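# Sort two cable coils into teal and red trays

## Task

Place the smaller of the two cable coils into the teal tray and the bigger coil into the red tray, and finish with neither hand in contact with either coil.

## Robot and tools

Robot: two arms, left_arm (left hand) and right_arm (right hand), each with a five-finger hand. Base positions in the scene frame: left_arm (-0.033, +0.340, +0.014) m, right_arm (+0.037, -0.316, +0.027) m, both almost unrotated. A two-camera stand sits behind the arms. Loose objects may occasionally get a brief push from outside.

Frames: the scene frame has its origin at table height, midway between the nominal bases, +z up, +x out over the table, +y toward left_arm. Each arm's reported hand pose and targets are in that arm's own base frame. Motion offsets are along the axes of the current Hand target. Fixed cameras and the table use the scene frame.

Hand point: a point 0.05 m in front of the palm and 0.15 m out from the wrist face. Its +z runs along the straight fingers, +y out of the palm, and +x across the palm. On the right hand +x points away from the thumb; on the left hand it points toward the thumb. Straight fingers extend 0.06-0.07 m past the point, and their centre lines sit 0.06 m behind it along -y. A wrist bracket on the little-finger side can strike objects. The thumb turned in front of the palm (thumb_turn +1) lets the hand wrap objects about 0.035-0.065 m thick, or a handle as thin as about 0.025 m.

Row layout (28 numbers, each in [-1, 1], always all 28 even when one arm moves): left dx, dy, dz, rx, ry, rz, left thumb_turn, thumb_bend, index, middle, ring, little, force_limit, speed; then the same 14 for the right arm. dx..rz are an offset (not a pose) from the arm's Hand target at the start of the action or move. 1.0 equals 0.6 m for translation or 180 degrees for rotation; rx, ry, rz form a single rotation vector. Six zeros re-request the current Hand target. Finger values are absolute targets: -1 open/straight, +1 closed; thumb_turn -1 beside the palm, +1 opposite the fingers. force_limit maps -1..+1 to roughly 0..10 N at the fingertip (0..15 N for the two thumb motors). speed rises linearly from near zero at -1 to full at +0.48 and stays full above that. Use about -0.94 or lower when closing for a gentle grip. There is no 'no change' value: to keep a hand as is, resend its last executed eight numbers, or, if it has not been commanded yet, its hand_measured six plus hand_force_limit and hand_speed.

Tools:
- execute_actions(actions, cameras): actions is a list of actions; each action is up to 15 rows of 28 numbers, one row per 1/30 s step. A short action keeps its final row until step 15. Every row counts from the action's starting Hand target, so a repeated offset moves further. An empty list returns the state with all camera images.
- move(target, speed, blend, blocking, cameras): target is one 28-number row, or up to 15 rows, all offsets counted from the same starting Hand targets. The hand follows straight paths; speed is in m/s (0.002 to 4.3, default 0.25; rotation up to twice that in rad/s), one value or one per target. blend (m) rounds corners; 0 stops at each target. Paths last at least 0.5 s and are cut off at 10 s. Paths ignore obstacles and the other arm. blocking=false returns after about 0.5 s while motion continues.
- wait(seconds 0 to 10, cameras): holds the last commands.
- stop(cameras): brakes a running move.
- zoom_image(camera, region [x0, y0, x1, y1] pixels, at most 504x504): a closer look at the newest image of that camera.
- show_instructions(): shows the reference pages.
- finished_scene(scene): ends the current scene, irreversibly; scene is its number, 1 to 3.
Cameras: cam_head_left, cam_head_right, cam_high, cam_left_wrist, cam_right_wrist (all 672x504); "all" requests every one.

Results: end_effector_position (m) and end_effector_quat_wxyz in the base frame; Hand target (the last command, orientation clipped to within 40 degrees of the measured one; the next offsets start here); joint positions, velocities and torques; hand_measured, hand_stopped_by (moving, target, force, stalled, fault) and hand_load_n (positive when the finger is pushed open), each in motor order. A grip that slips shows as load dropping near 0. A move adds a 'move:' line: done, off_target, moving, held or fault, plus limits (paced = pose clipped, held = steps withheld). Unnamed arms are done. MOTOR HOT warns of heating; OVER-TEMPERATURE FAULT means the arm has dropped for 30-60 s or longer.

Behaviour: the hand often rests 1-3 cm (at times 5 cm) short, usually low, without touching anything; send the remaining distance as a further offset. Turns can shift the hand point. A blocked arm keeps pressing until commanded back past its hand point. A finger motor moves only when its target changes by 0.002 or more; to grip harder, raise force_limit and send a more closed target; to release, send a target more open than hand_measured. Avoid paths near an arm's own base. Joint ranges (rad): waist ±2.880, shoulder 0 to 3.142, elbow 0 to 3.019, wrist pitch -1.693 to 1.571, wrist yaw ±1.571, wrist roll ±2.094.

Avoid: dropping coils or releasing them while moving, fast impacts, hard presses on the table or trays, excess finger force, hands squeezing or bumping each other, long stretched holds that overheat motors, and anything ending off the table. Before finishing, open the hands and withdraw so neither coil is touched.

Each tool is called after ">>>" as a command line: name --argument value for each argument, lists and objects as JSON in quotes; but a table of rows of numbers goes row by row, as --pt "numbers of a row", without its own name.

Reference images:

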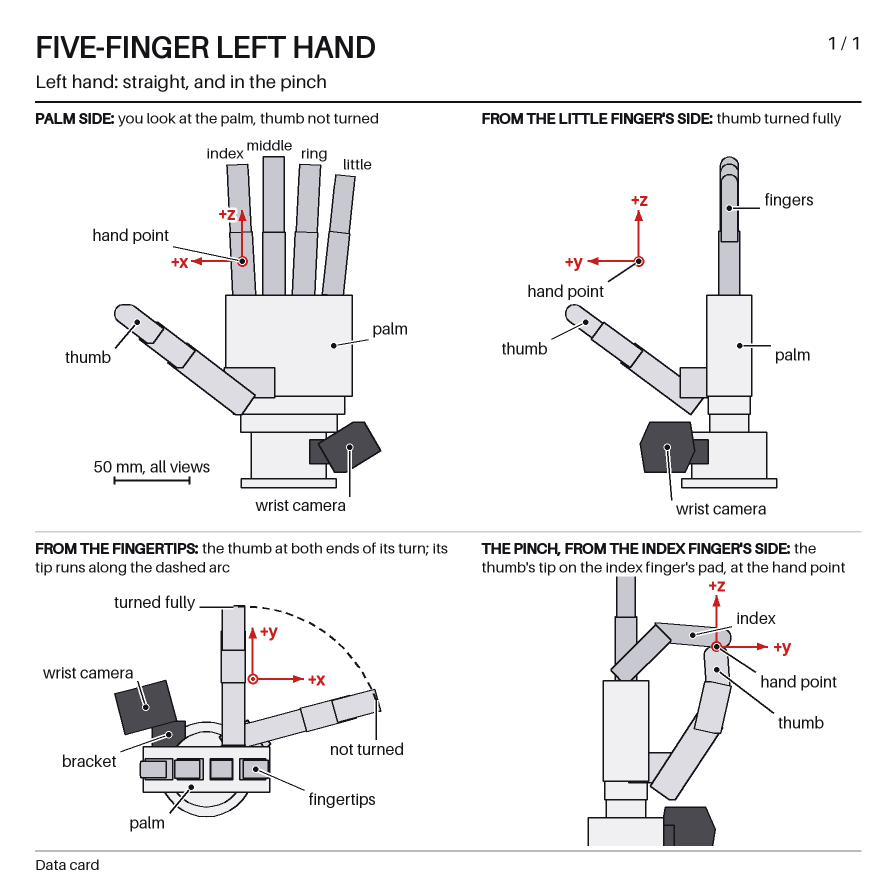

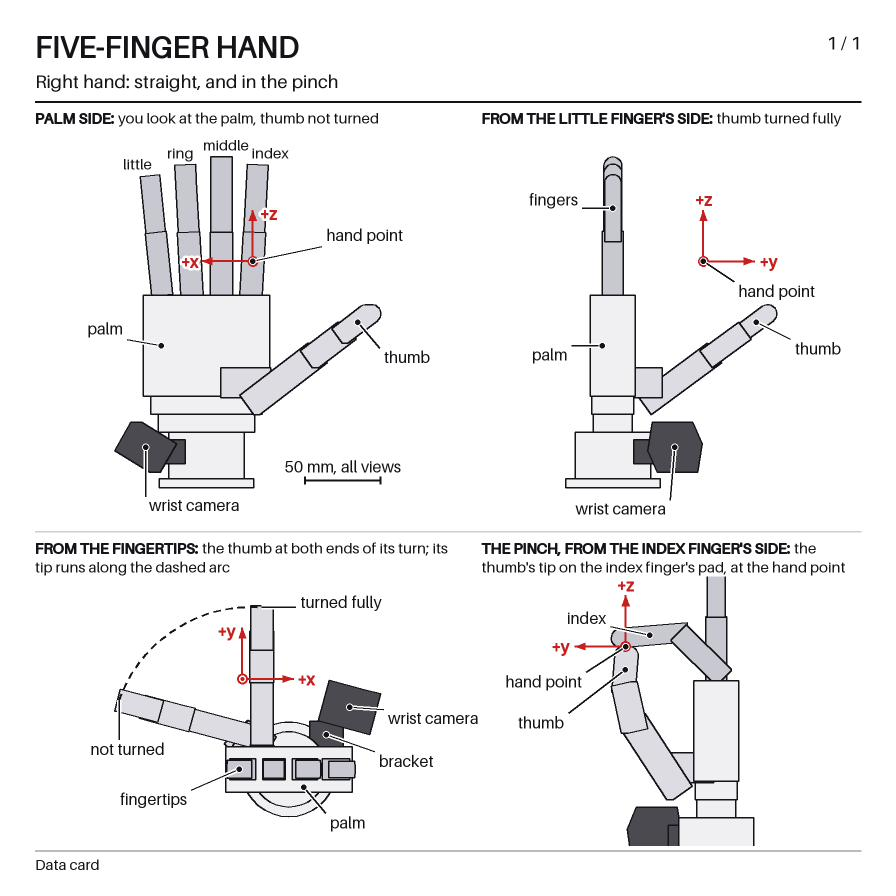

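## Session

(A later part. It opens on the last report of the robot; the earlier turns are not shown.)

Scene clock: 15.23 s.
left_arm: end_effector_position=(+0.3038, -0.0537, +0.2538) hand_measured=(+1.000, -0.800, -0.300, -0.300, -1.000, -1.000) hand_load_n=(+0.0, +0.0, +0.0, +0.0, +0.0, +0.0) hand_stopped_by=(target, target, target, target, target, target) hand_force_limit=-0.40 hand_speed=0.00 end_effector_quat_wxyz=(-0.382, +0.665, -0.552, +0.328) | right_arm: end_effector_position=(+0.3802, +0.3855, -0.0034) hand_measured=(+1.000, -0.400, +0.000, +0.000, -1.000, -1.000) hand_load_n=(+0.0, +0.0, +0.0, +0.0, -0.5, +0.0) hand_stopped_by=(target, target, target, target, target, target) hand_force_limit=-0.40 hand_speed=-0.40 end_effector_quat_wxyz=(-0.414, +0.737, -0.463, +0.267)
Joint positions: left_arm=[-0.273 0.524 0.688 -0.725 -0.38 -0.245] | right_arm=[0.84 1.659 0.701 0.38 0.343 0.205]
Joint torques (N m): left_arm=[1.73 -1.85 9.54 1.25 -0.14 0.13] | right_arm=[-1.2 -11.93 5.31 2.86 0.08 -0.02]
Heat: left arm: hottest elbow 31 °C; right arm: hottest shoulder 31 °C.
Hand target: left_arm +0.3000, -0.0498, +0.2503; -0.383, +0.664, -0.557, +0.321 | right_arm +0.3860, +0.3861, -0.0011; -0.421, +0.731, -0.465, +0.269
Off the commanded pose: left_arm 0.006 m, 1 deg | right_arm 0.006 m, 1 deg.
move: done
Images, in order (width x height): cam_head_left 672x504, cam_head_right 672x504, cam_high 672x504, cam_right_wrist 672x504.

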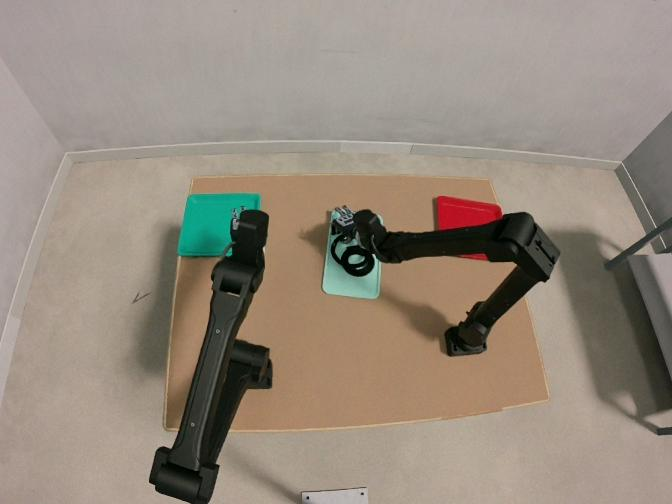

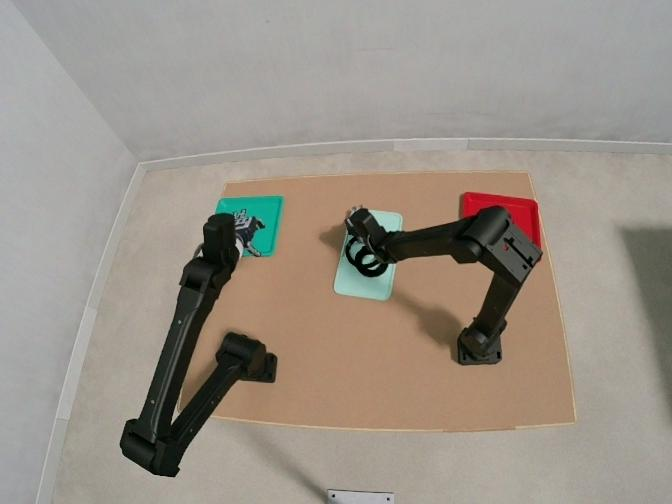

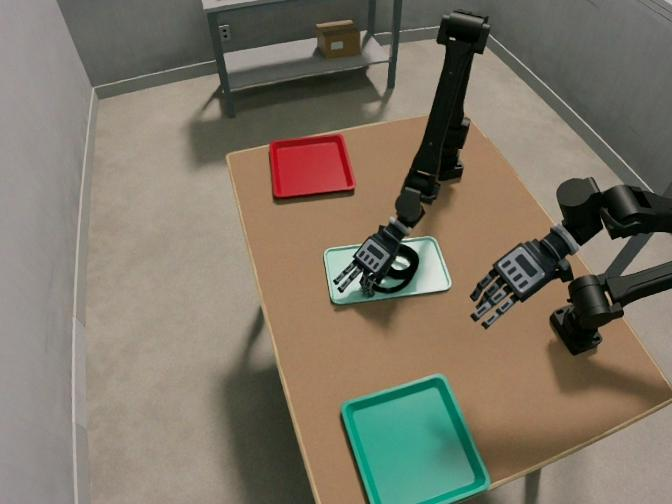

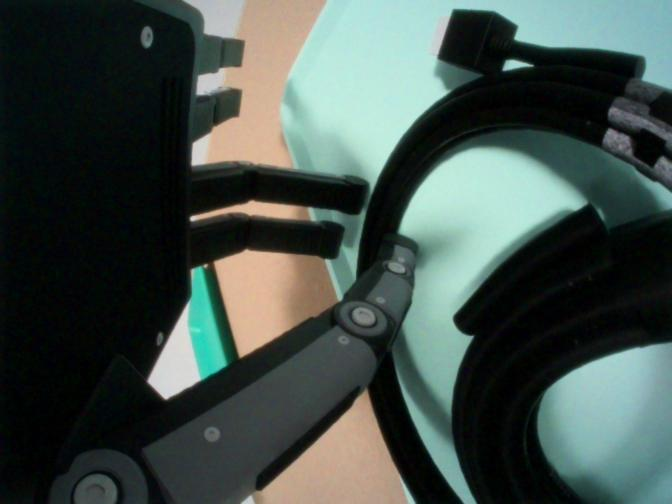

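>>> execute_actions --actions '[[[0,0,0,0,0,0,1,-0.8,-0.3,-0.3,-1,-1,-0.4,0,0,0.003,0.002,0,0,0,1,0.1,0.5,0.5,-1,-1,-0.3,-0.9]]]' --cameras '["cam_high","cam_head_left","cam_right_wrist"]'

>>> zoom_image --camera "cam_head_left" --region '[320, 210, 390, 280]'

Scene clock: 17.17 s.
left_arm: end_effector_position=(+0.3038, -0.0537, +0.2538) hand_measured=(+1.000, -0.800, -0.300, -0.300, -1.000, -1.000) hand_load_n=(+0.0, +0.0, -0.5, +0.0, +0.0, +0.0) hand_stopped_by=(target, target, target, target, target, target) hand_force_limit=-0.40 hand_speed=0.00 end_effector_quat_wxyz=(-0.382, +0.665, -0.552, +0.328) | right_arm: end_effector_position=(+0.3810, +0.3861, -0.0041) hand_measured=(+1.000, -0.318, +0.408, +0.156, -1.000, -1.000) hand_load_n=(+2.0, +7.0, +5.0, +4.5, +0.0, +0.0) hand_stopped_by=(target, force, force, force, target, target) hand_force_limit=-0.30 hand_speed=-0.90 end_effector_quat_wxyz=(-0.415, +0.736, -0.463, +0.267)
Joint positions: left_arm=[-0.273 0.524 0.688 -0.725 -0.38 -0.245] | right_arm=[0.84 1.664 0.701 0.388 0.343 0.205]
Joint torques (N m): left_arm=[1.49 -1.32 9.33 1.05 -0.15 0.11] | right_arm=[-1.03 -11.93 5.24 2.85 0.1 -0.02]
Heat: left arm: hottest elbow 32 °C; right arm: hottest shoulder 31 °C.
Hand target: left_arm +0.3000, -0.0498, +0.2503; -0.383, +0.664, -0.557, +0.321 | right_arm +0.3861, +0.3861, -0.0033; -0.421, +0.731, -0.465, +0.269
Off the commanded pose: left_arm 0.006 m, 1 deg | right_arm 0.005 m, 1 deg.
Step readings (end_effector_position of left_arm | right_arm):
0: (+0.3038, -0.0537, +0.2538) | (+0.3802, +0.3855, -0.0034)
1: (+0.3038, -0.0537, +0.2538) | (+0.3803, +0.3856, -0.0033)
2: (+0.3038, -0.0537, +0.2538) | (+0.3805, +0.3858, -0.0033)
4: (+0.3038, -0.0537, +0.2538) | (+0.3808, +0.3862, -0.0033)
8: (+0.3038, -0.0537, +0.2538) | (+0.3807, +0.3861, -0.0040)
15: (+0.3038, -0.0537, +0.2538) | (+0.3808, +0.3861, -0.0040)
Images, in order (width x height): cam_head_left 672x504, cam_high 672x504, cam_right_wrist 672x504.

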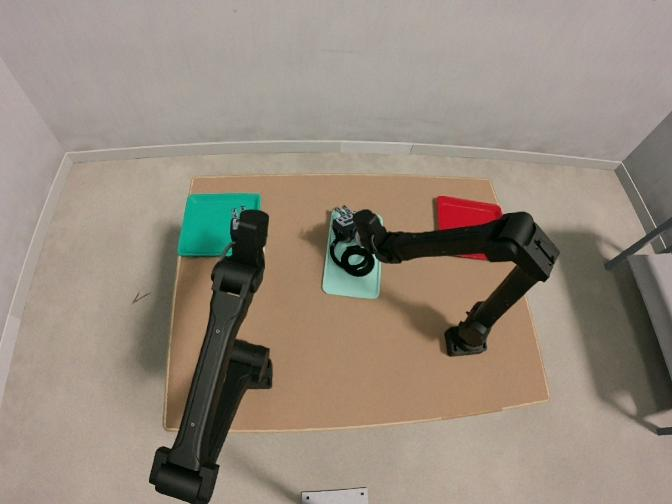

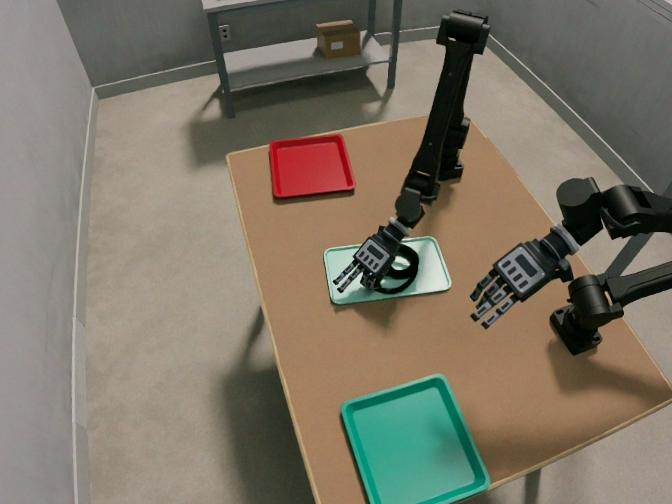

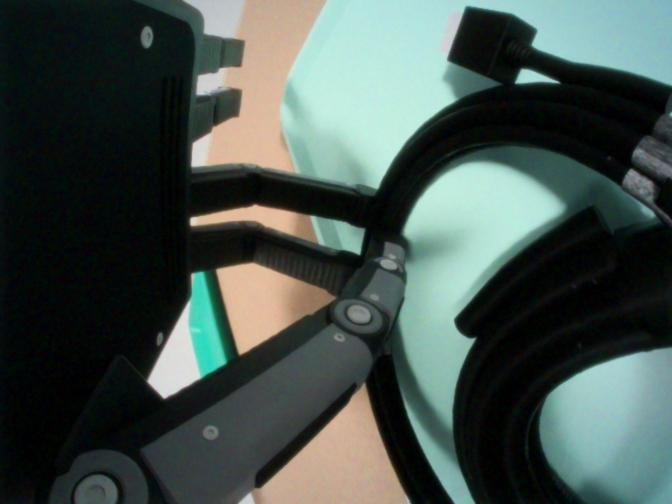

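Scaled by 7.200 from the camera's 672x504 image, which has a finer 960x720 frame.

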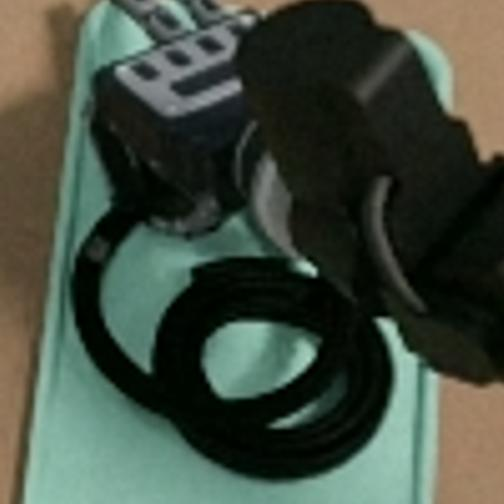

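>>> move --target '[0,0,0,0,0,0,1,-0.8,-0.3,-0.3,-1,-1,-0.4,0,0,-0.0967,-0.0327,0,0,0,1,0.15,0.55,0.55,-1,-1,-0.1,-0.9]' --cameras '["cam_head_left","cam_head_right","cam_high","cam_right_wrist"]' --speed 0.06

>>> zoom_image --camera "cam_head_left" --region '[320, 210, 390, 280]'

>>> zoom_image --camera "cam_high" --region '[340, 220, 430, 310]'

Scene clock: 18.97 s.
left_arm: end_effector_position=(+0.3038, -0.0537, +0.2538) hand_measured=(+1.000, -0.800, -0.300, -0.300, -1.000, -1.000) hand_load_n=(+0.0, +0.0, +0.0, +0.0, +0.0, +0.0) hand_stopped_by=(target, target, target, target, target, target) hand_force_limit=-0.40 hand_speed=0.00 end_effector_quat_wxyz=(-0.382, +0.665, -0.552, +0.328) | right_arm: end_effector_position=(+0.3819, +0.3812, +0.0354) hand_measured=(+1.000, -0.318, +0.408, +0.156, -1.000, -1.000) hand_load_n=(+0.5, +5.0, +5.5, +0.0, +0.0, +0.0) hand_stopped_by=(target, force, force, force, target, target) hand_force_limit=-0.10 hand_speed=-0.90 end_effector_quat_wxyz=(-0.406, +0.740, -0.466, +0.264)
Joint positions: left_arm=[-0.273 0.524 0.688 -0.725 -0.38 -0.245] | right_arm=[0.829 1.553 0.735 0.222 0.335 0.204]
Joint torques (N m): left_arm=[2.2 -1.32 9.48 1.21 -0.13 0.12] | right_arm=[-1.08 -12.75 8.87 1.35 0.1 -0.08]
Heat: left arm: hottest elbow 32 °C; right arm: hottest shoulder 31 °C.
Hand target: left_arm +0.3000, -0.0498, +0.2503; -0.383, +0.664, -0.557, +0.321 | right_arm +0.3970, +0.3914, +0.0567; -0.421, +0.731, -0.465, +0.269
Off the commanded pose: left_arm 0.006 m, 1 deg | right_arm 0.028 m, 2 deg.
move: off_target (right_arm)
Images, in order (width x height): cam_head_left 672x504, cam_head_right 672x504, cam_high 672x504, cam_right_wrist 672x504.

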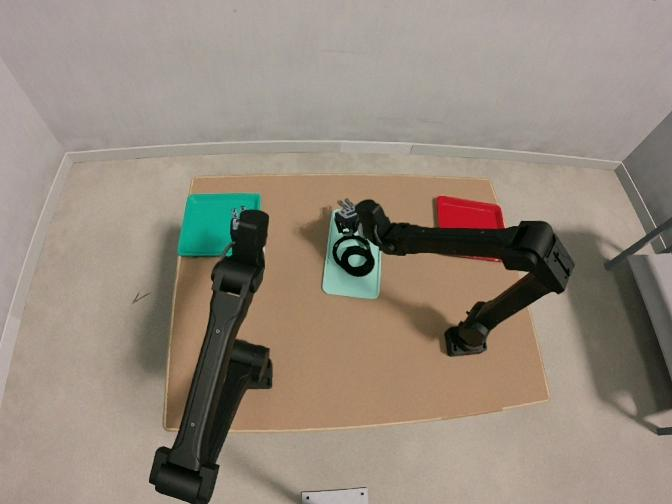

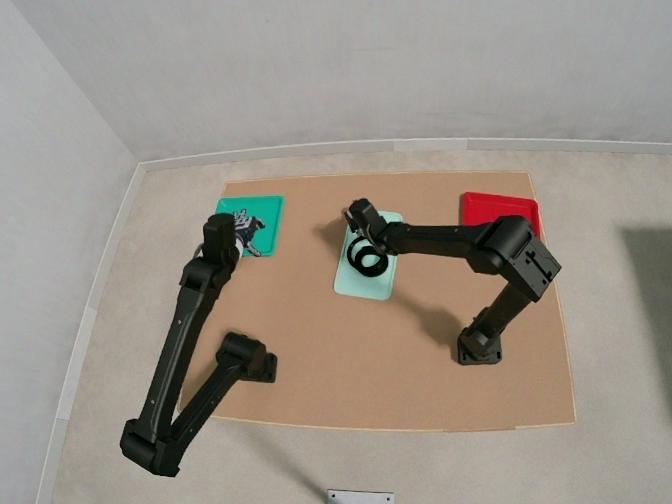

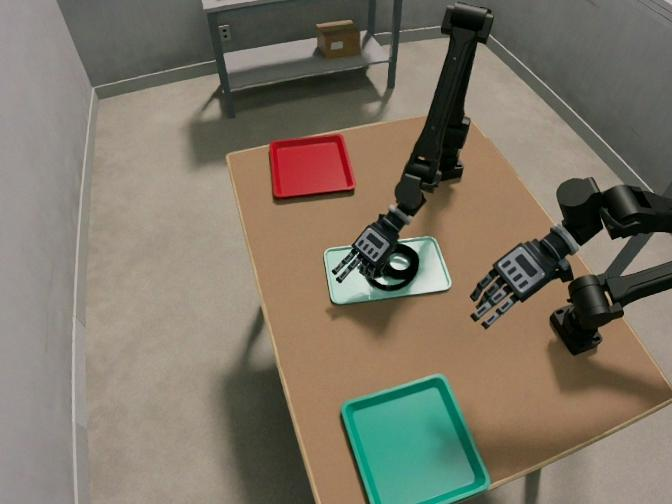

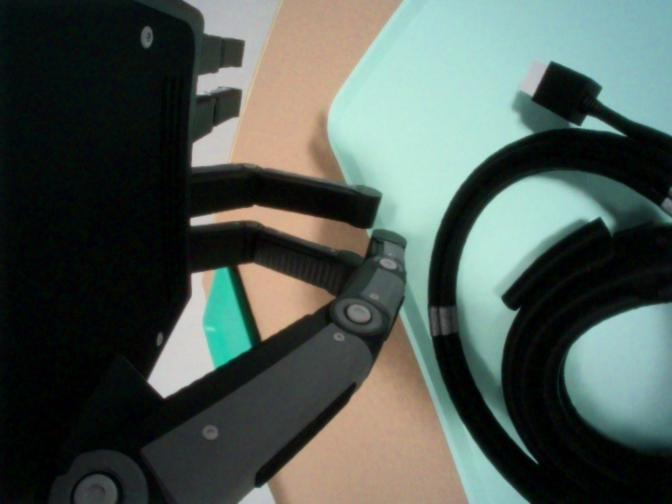

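Scaled by 7.200 from the camera's 672x504 image, which has a finer 960x720 frame.

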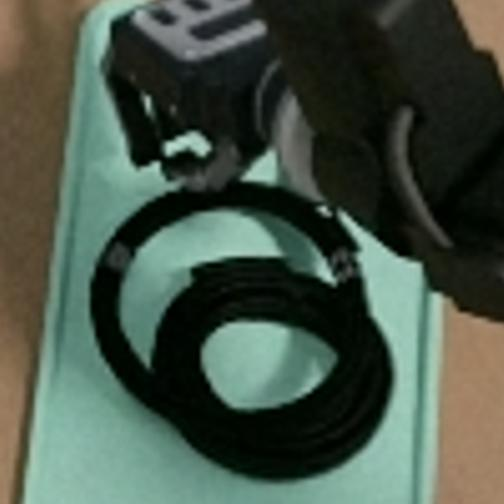

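Scaled by 5.600 from the camera's 672x504 image, which has a finer 960x720 frame.

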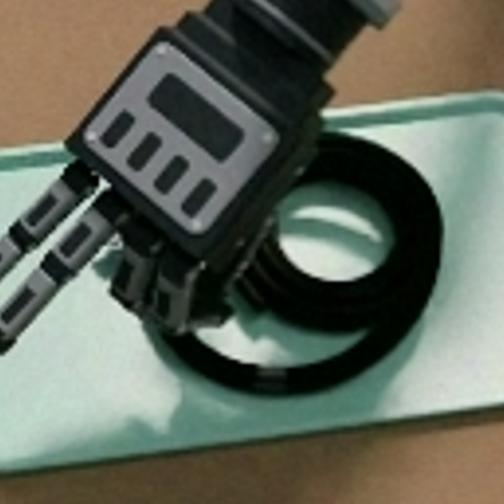

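>>> move --pt "0 0 0 0 0 0 1 -0.8 -0.3 -0.3 -1 -1 -0.4 0 0 0 0 0 0 0 1 -0.45 -0.05 -0.05 -1 -1 -0.1 -0.4" --pt "0 0 0 0 0 0 1 -0.8 -0.3 -0.3 -1 -1 -0.4 0 0.0008 0.0878 0.0133 0 0 0 1 -0.45 -0.05 -0.05 -1 -1 -0.1 -0.4" --cameras '["cam_head_left","cam_head_right","cam_high","cam_right_wrist"]' --speed 0.08

>>> zoom_image --camera "cam_head_left" --region '[320, 210, 390, 280]'

>>> zoom_image --camera "cam_high" --region '[340, 220, 430, 310]'

>>> zoom_image --camera "cam_head_right" --region '[330, 210, 400, 280]'

Scene clock: 21.67 s.
left_arm: end_effector_position=(+0.3038, -0.0537, +0.2538) hand_measured=(+1.000, -0.800, -0.300, -0.300, -1.000, -1.000) hand_load_n=(+0.0, +0.0, +0.0, +0.0, +0.0, -0.5) hand_stopped_by=(target, target, target, target, target, target) hand_force_limit=-0.40 hand_speed=0.00 end_effector_quat_wxyz=(-0.382, +0.665, -0.552, +0.328) | right_arm: end_effector_position=(+0.3773, +0.3755, +0.0012) hand_measured=(+1.000, -0.450, -0.050, -0.050, -1.000, -1.000) hand_load_n=(+0.0, +0.0, +0.0, +0.0, +0.0, +0.0) hand_stopped_by=(target, target, target, target, target, target) hand_force_limit=-0.10 hand_speed=-0.40 end_effector_quat_wxyz=(-0.409, +0.737, -0.466, +0.269)
Joint positions: left_arm=[-0.273 0.524 0.688 -0.725 -0.38 -0.245] | right_arm=[0.832 1.627 0.684 0.356 0.344 0.204]
Joint torques (N m): left_arm=[2.2 -1.44 9.47 1.25 -0.15 0.11] | right_arm=[0.26 -12.04 5.59 2.85 0.27 0.02]
Heat: left arm: hottest elbow 32 °C; right arm: hottest shoulder 32 °C.
Hand target: left_arm +0.3000, -0.0498, +0.2503; -0.383, +0.664, -0.557, +0.321 | right_arm +0.3796, +0.3826, +0.0071; -0.421, +0.731, -0.465, +0.269
Off the commanded pose: left_arm 0.006 m, 1 deg | right_arm 0.010 m, 2 deg.
move: done
Images, in order (width x height): cam_head_left 672x504, cam_head_right 672x504, cam_high 672x504, cam_right_wrist 672x504.

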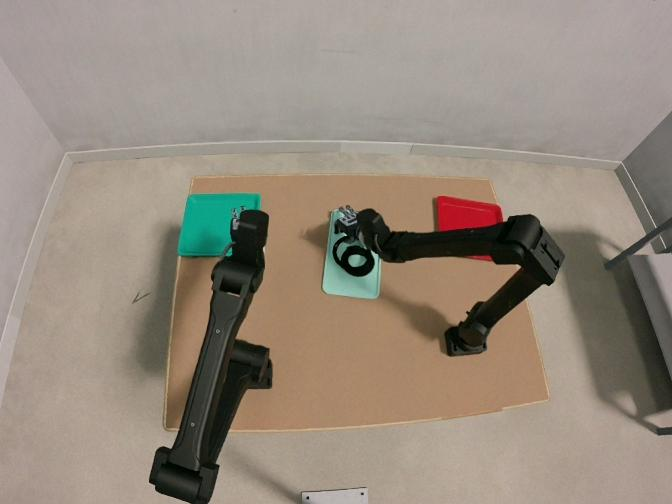

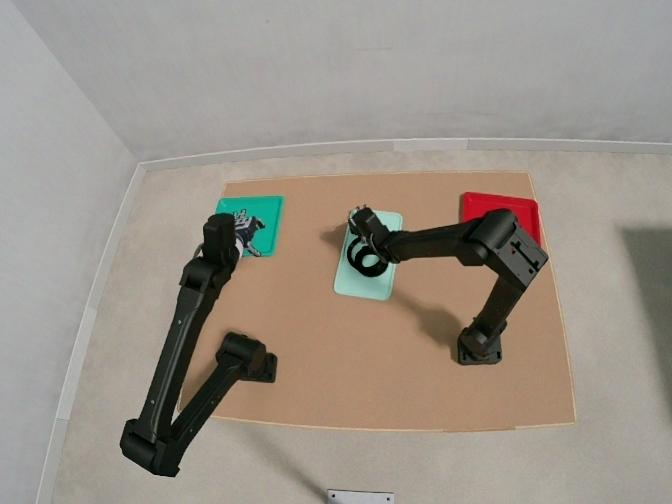

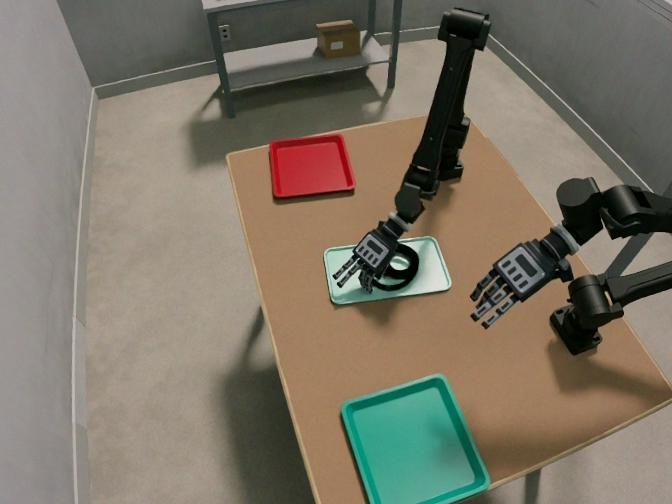

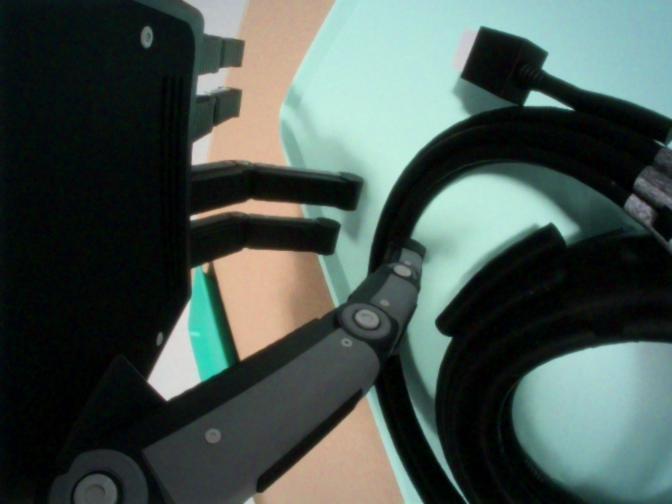

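Scaled by 7.200 from the camera's 672x504 image, which has a finer 960x720 frame.

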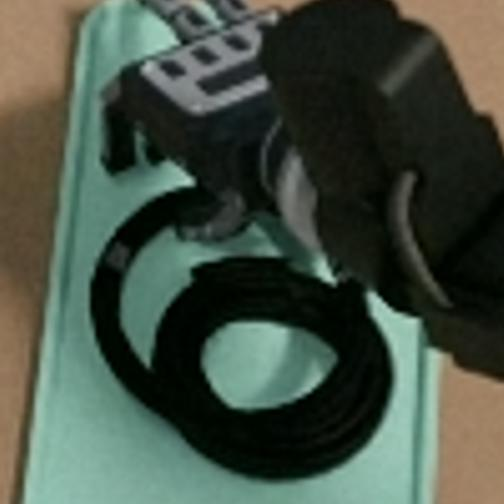

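Scaled by 5.600 from the camera's 672x504 image, which has a finer 960x720 frame.

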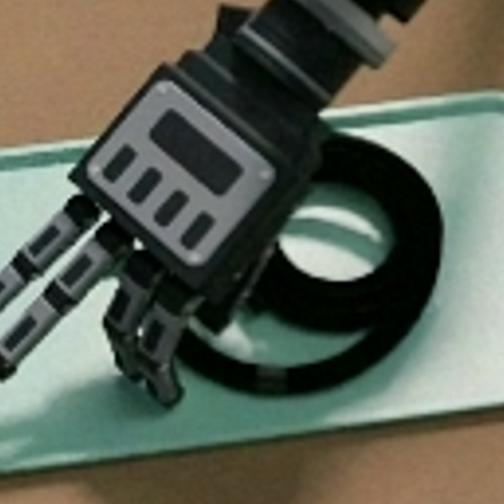

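Scaled by 7.200 from the camera's 672x504 image, which has a finer 960x720 frame.

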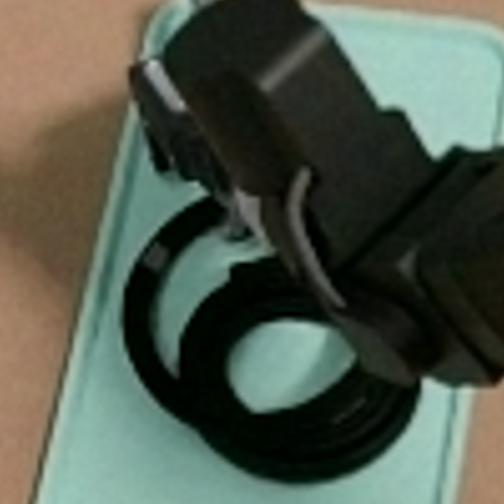

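>>> move --target '[0,0,0,0,0,0,1,-0.8,-0.3,-0.3,-1,-1,-0.4,0,0,0.0188,0.0108,0,0,0,1,-0.4,0,0,-1,-1,-0.1,-0.4]' --cameras '["cam_head_left","cam_high","cam_right_wrist"]' --speed 0.05

Scene clock: 22.80 s.
left_arm: end_effector_position=(+0.3038, -0.0537, +0.2538) hand_measured=(+1.000, -0.800, -0.300, -0.300, -1.000, -1.000) hand_load_n=(+0.0, +0.0, +0.0, +0.0, +0.0, +0.0) hand_stopped_by=(target, target, target, target, target, target) hand_force_limit=-0.40 hand_speed=0.00 end_effector_quat_wxyz=(-0.382, +0.665, -0.552, +0.328) | right_arm: end_effector_position=(+0.3815, +0.3796, -0.0011) hand_measured=(+1.000, -0.400, +0.000, +0.000, -1.000, -1.000) hand_load_n=(+0.0, +0.0, +0.0, +0.0, +0.0, +0.0) hand_stopped_by=(target, target, target, target, target, target) hand_force_limit=-0.10 hand_speed=-0.40 end_effector_quat_wxyz=(-0.419, +0.731, -0.466, +0.271)
Joint positions: left_arm=[-0.273 0.524 0.688 -0.725 -0.38 -0.245] | right_arm=[0.832 1.65 0.684 0.403 0.346 0.204]
Joint torques (N m): left_arm=[1.61 -1.32 9.46 1.2 -0.16 0.13] | right_arm=[0.21 -11.05 4.88 2.74 0.19 0]
Heat: left arm: hottest elbow 32 °C; right arm: hottest shoulder 32 °C.
Hand target: left_arm +0.3000, -0.0498, +0.2503; -0.383, +0.664, -0.557, +0.321 | right_arm +0.3795, +0.3825, -0.0059; -0.421, +0.731, -0.465, +0.269
Off the commanded pose: left_arm 0.006 m, 1 deg | right_arm 0.006 m, 0 deg.
move: done
Images, in order (width x height): cam_head_left 672x504, cam_high 672x504, cam_right_wrist 672x504.

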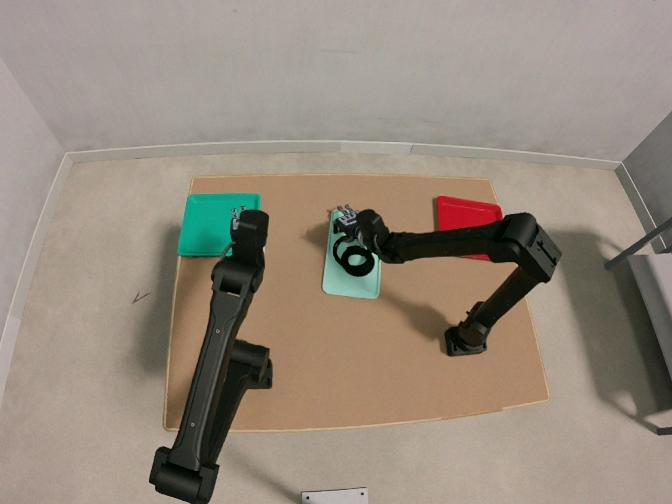

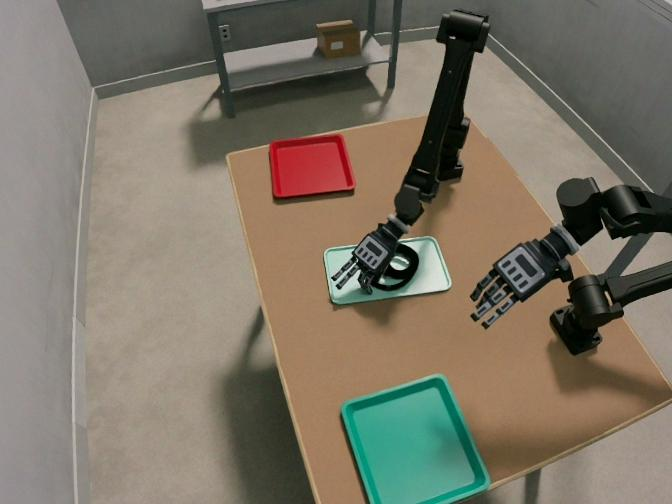

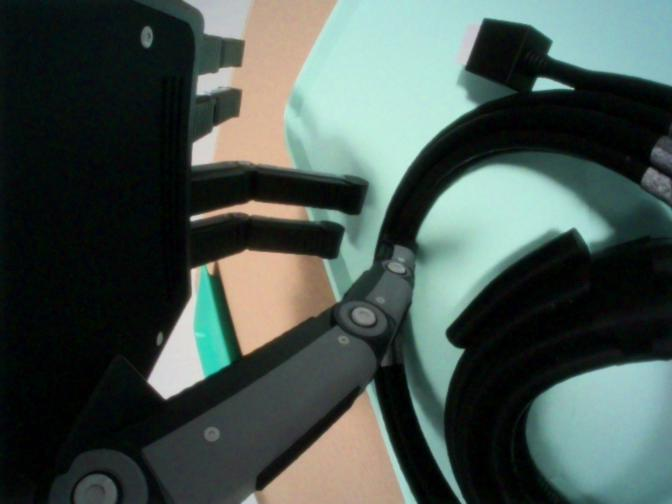

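>>> move --target '[0,0,0,0,0,0,1,-0.8,-0.3,-0.3,-1,-1,-0.4,0,0,0.0182,-0.0048,0,0,0,1,-0.37,0.08,0.08,-1,-1,-0.4,-0.7]' --cameras '["cam_head_left","cam_high","cam_right_wrist"]' --speed 0.05

>>> zoom_image --camera "cam_head_left" --region '[320, 210, 390, 280]'

Scene clock: 24.57 s.
left_arm: end_effector_position=(+0.3038, -0.0537, +0.2538) hand_measured=(+1.000, -0.800, -0.300, -0.300, -1.000, -1.000) hand_load_n=(+0.0, +0.0, +0.0, +0.0, +0.0, +0.0) hand_stopped_by=(target, target, target, target, target, target) hand_force_limit=-0.40 hand_speed=0.00 end_effector_quat_wxyz=(-0.382, +0.665, -0.552, +0.328) | right_arm: end_effector_position=(+0.3778, +0.3771, -0.0064) hand_measured=(+1.000, -0.370, +0.080, +0.080, -1.000, -1.000) hand_load_n=(+0.0, +0.0, +0.5, +0.5, +0.0, +0.0) hand_stopped_by=(target, target, target, target, target, target) hand_force_limit=-0.40 hand_speed=-0.70 end_effector_quat_wxyz=(-0.422, +0.729, -0.465, +0.273)
Joint positions: left_arm=[-0.273 0.524 0.688 -0.725 -0.38 -0.245] | right_arm=[0.836 1.659 0.663 0.44 0.353 0.205]
Joint torques (N m): left_arm=[1.79 -1.67 9.32 1.2 -0.14 0.12] | right_arm=[0.32 -10.93 4.57 2.51 0.18 0.05]
Heat: left arm: hottest elbow 32 °C; right arm: hottest shoulder 32 °C.
Hand target: left_arm +0.3000, -0.0498, +0.2503; -0.383, +0.664, -0.557, +0.321 | right_arm +0.3725, +0.3792, -0.0139; -0.421, +0.731, -0.465, +0.269
Off the commanded pose: left_arm 0.006 m, 1 deg | right_arm 0.010 m, 1 deg.
move: done
Images, in order (width x height): cam_head_left 672x504, cam_high 672x504, cam_right_wrist 672x504.

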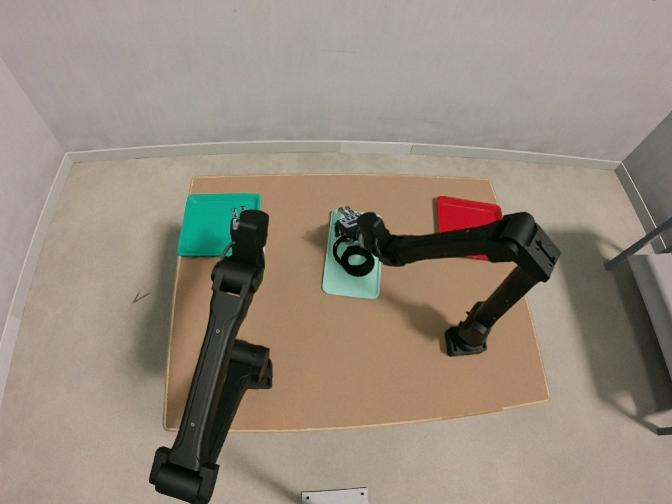

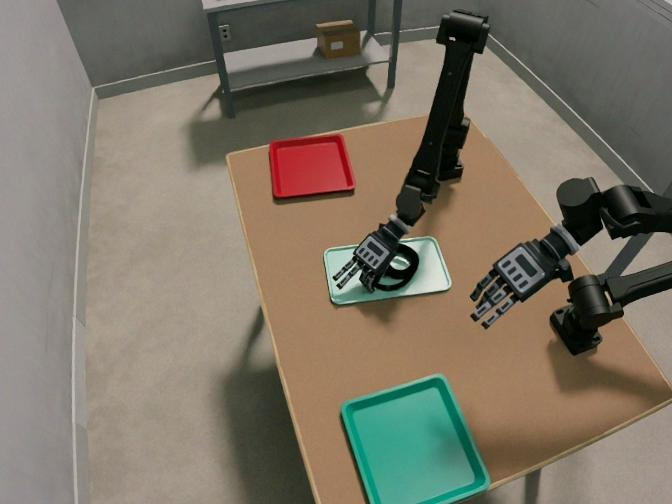

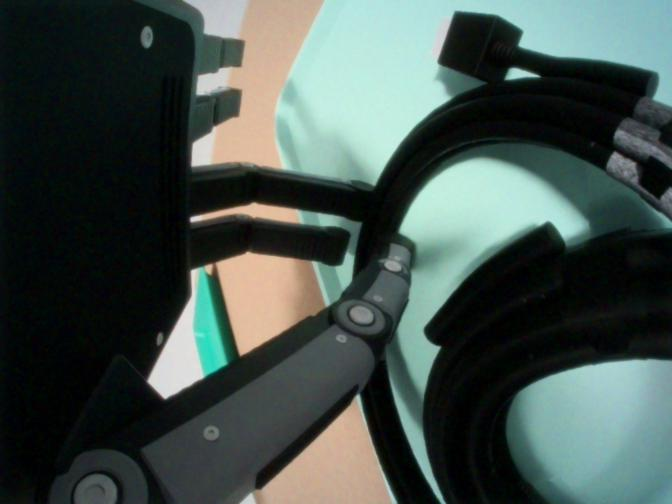

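Scaled by 7.200 from the camera's 672x504 image, which has a finer 960x720 frame.

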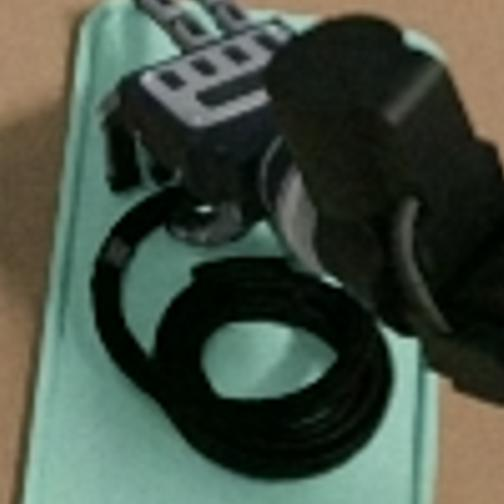

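>>> zoom_image --camera "cam_right_wrist" --region '[260, 120, 480, 400]'

>>> zoom_image --camera "cam_high" --region '[345, 235, 425, 305]'

Scaled by 1.800 from the camera's 672x504 image, which has a finer 960x720 frame.

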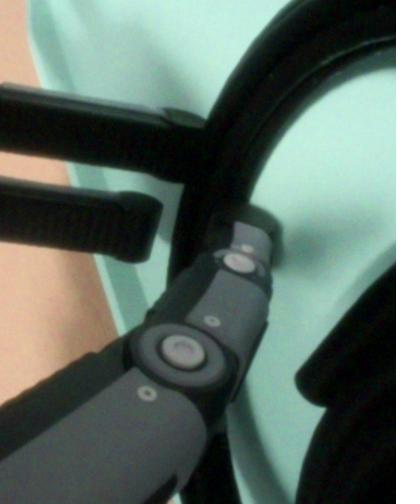

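Scaled by 6.300 from the camera's 672x504 image, which has a finer 960x720 frame.

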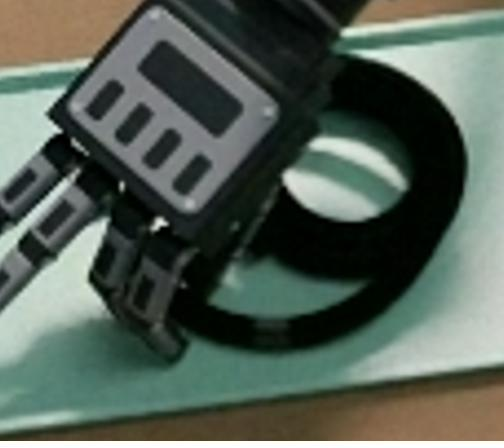

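>>> zoom_image --camera "cam_head_left" --region '[325, 195, 385, 255]'

Scaled by 8.400 from the camera's 672x504 image, which has a finer 960x720 frame.

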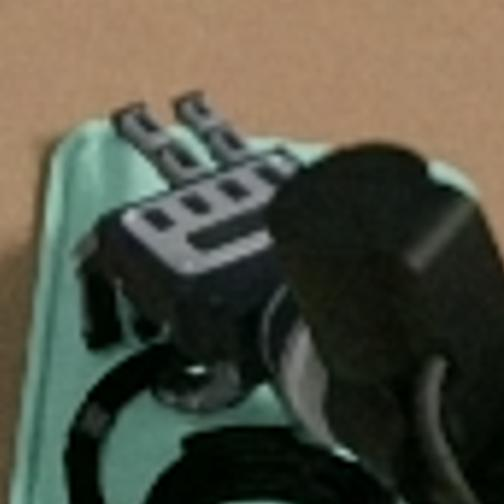

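>>> move --pt "0 0 0 0 0 0 1 -0.8 -0.3 -0.3 -1 -1 -0.4 0 0.0125 -0.0335 -0.0155 0 0 0 1 -0.42 0 0 -1 -1 -0.1 -0.4" --pt "0 0 0 0 0 0 1 -0.8 -0.3 -0.3 -1 -1 -0.4 0 0.0258 -0.0095 0.0028 0 0 0 1 -0.42 0 0 -1 -1 -0.1 -0.4" --cameras '["cam_head_left","cam_head_right","cam_high","cam_right_wrist"]' --speed 0.06

>>> zoom_image --camera "cam_head_left" --region '[325, 200, 385, 260]'

>>> zoom_image --camera "cam_right_wrist" --region '[260, 120, 480, 400]'

Scene clock: 33.17 s.
left_arm: end_effector_position=(+0.3038, -0.0537, +0.2538) hand_measured=(+1.000, -0.800, -0.300, -0.300, -1.000, -1.000) hand_load_n=(+0.0, +0.0, +0.0, +0.0, +0.0, +0.0) hand_stopped_by=(target, target, target, target, target, target) hand_force_limit=-0.40 hand_speed=0.00 end_effector_quat_wxyz=(-0.382, +0.665, -0.552, +0.328) | right_arm: end_effector_position=(+0.3792, +0.3703, -0.0050) hand_measured=(+1.000, -0.420, +0.000, +0.000, -1.000, -1.000) hand_load_n=(+0.0, +0.0, +0.0, -0.5, +0.0, +0.0) hand_stopped_by=(target, target, target, target, target, target) hand_force_limit=-0.10 hand_speed=-0.40 end_effector_quat_wxyz=(-0.423, +0.731, -0.466, +0.266)
Joint positions: left_arm=[-0.273 0.524 0.688 -0.725 -0.38 -0.245] | right_arm=[0.814 1.645 0.654 0.434 0.32 0.2]
Joint torques (N m): left_arm=[1.61 -1.2 9.5 1.09 -0.16 0.11] | right_arm=[-1.08 -11.05 4.9 2.7 0.11 -0.11]
Heat: left arm: hottest elbow 32 °C; right arm: hottest shoulder 32 °C.
Hand target: left_arm +0.3000, -0.0498, +0.2503; -0.383, +0.664, -0.557, +0.321 | right_arm +0.3827, +0.3671, -0.0098; -0.421, +0.731, -0.465, +0.269
Off the commanded pose: left_arm 0.006 m, 1 deg | right_arm 0.007 m, 0 deg.
move: done
Images, in order (width x height): cam_head_left 672x504, cam_head_right 672x504, cam_high 672x504, cam_right_wrist 672x504.

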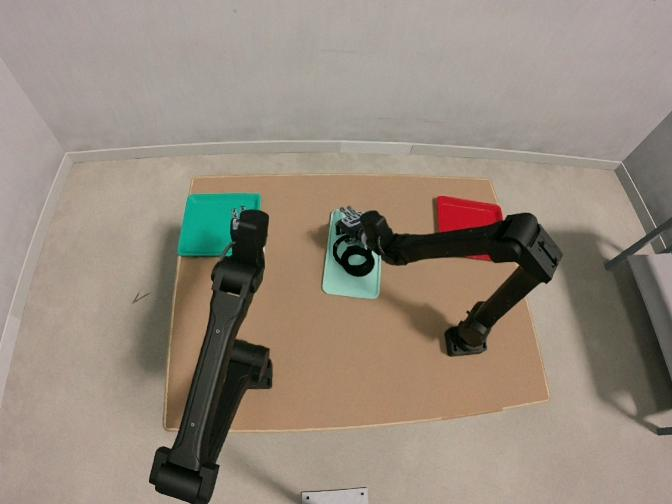

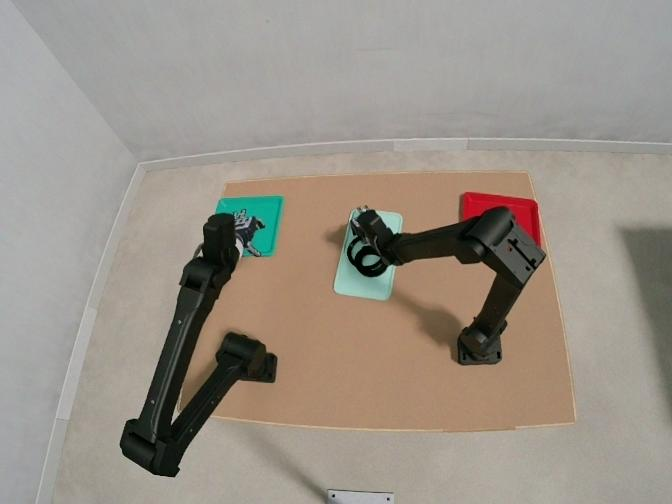

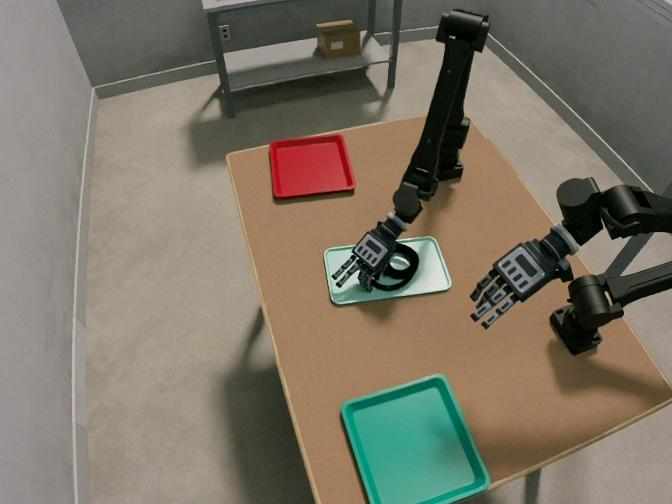

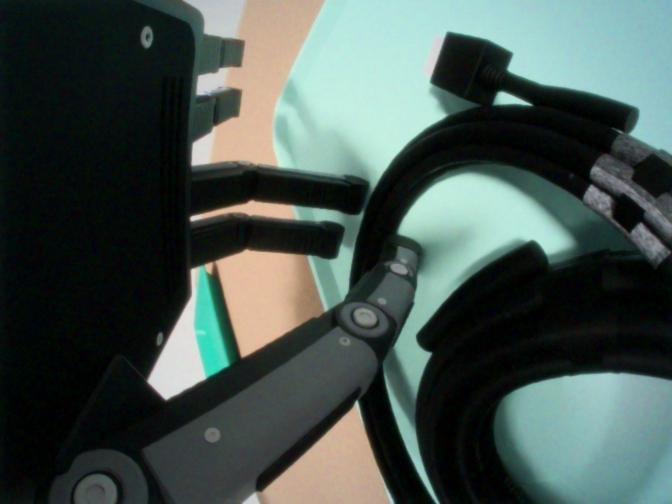

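Scaled by 8.400 from the camera's 672x504 image, which has a finer 960x720 frame.

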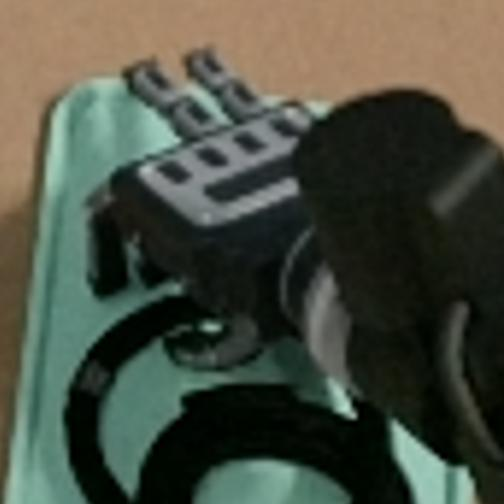

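Scaled by 1.800 from the camera's 672x504 image, which has a finer 960x720 frame.

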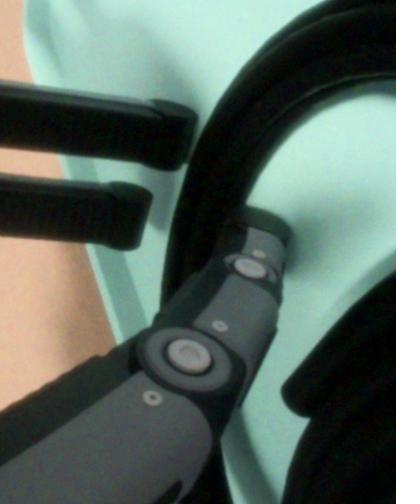

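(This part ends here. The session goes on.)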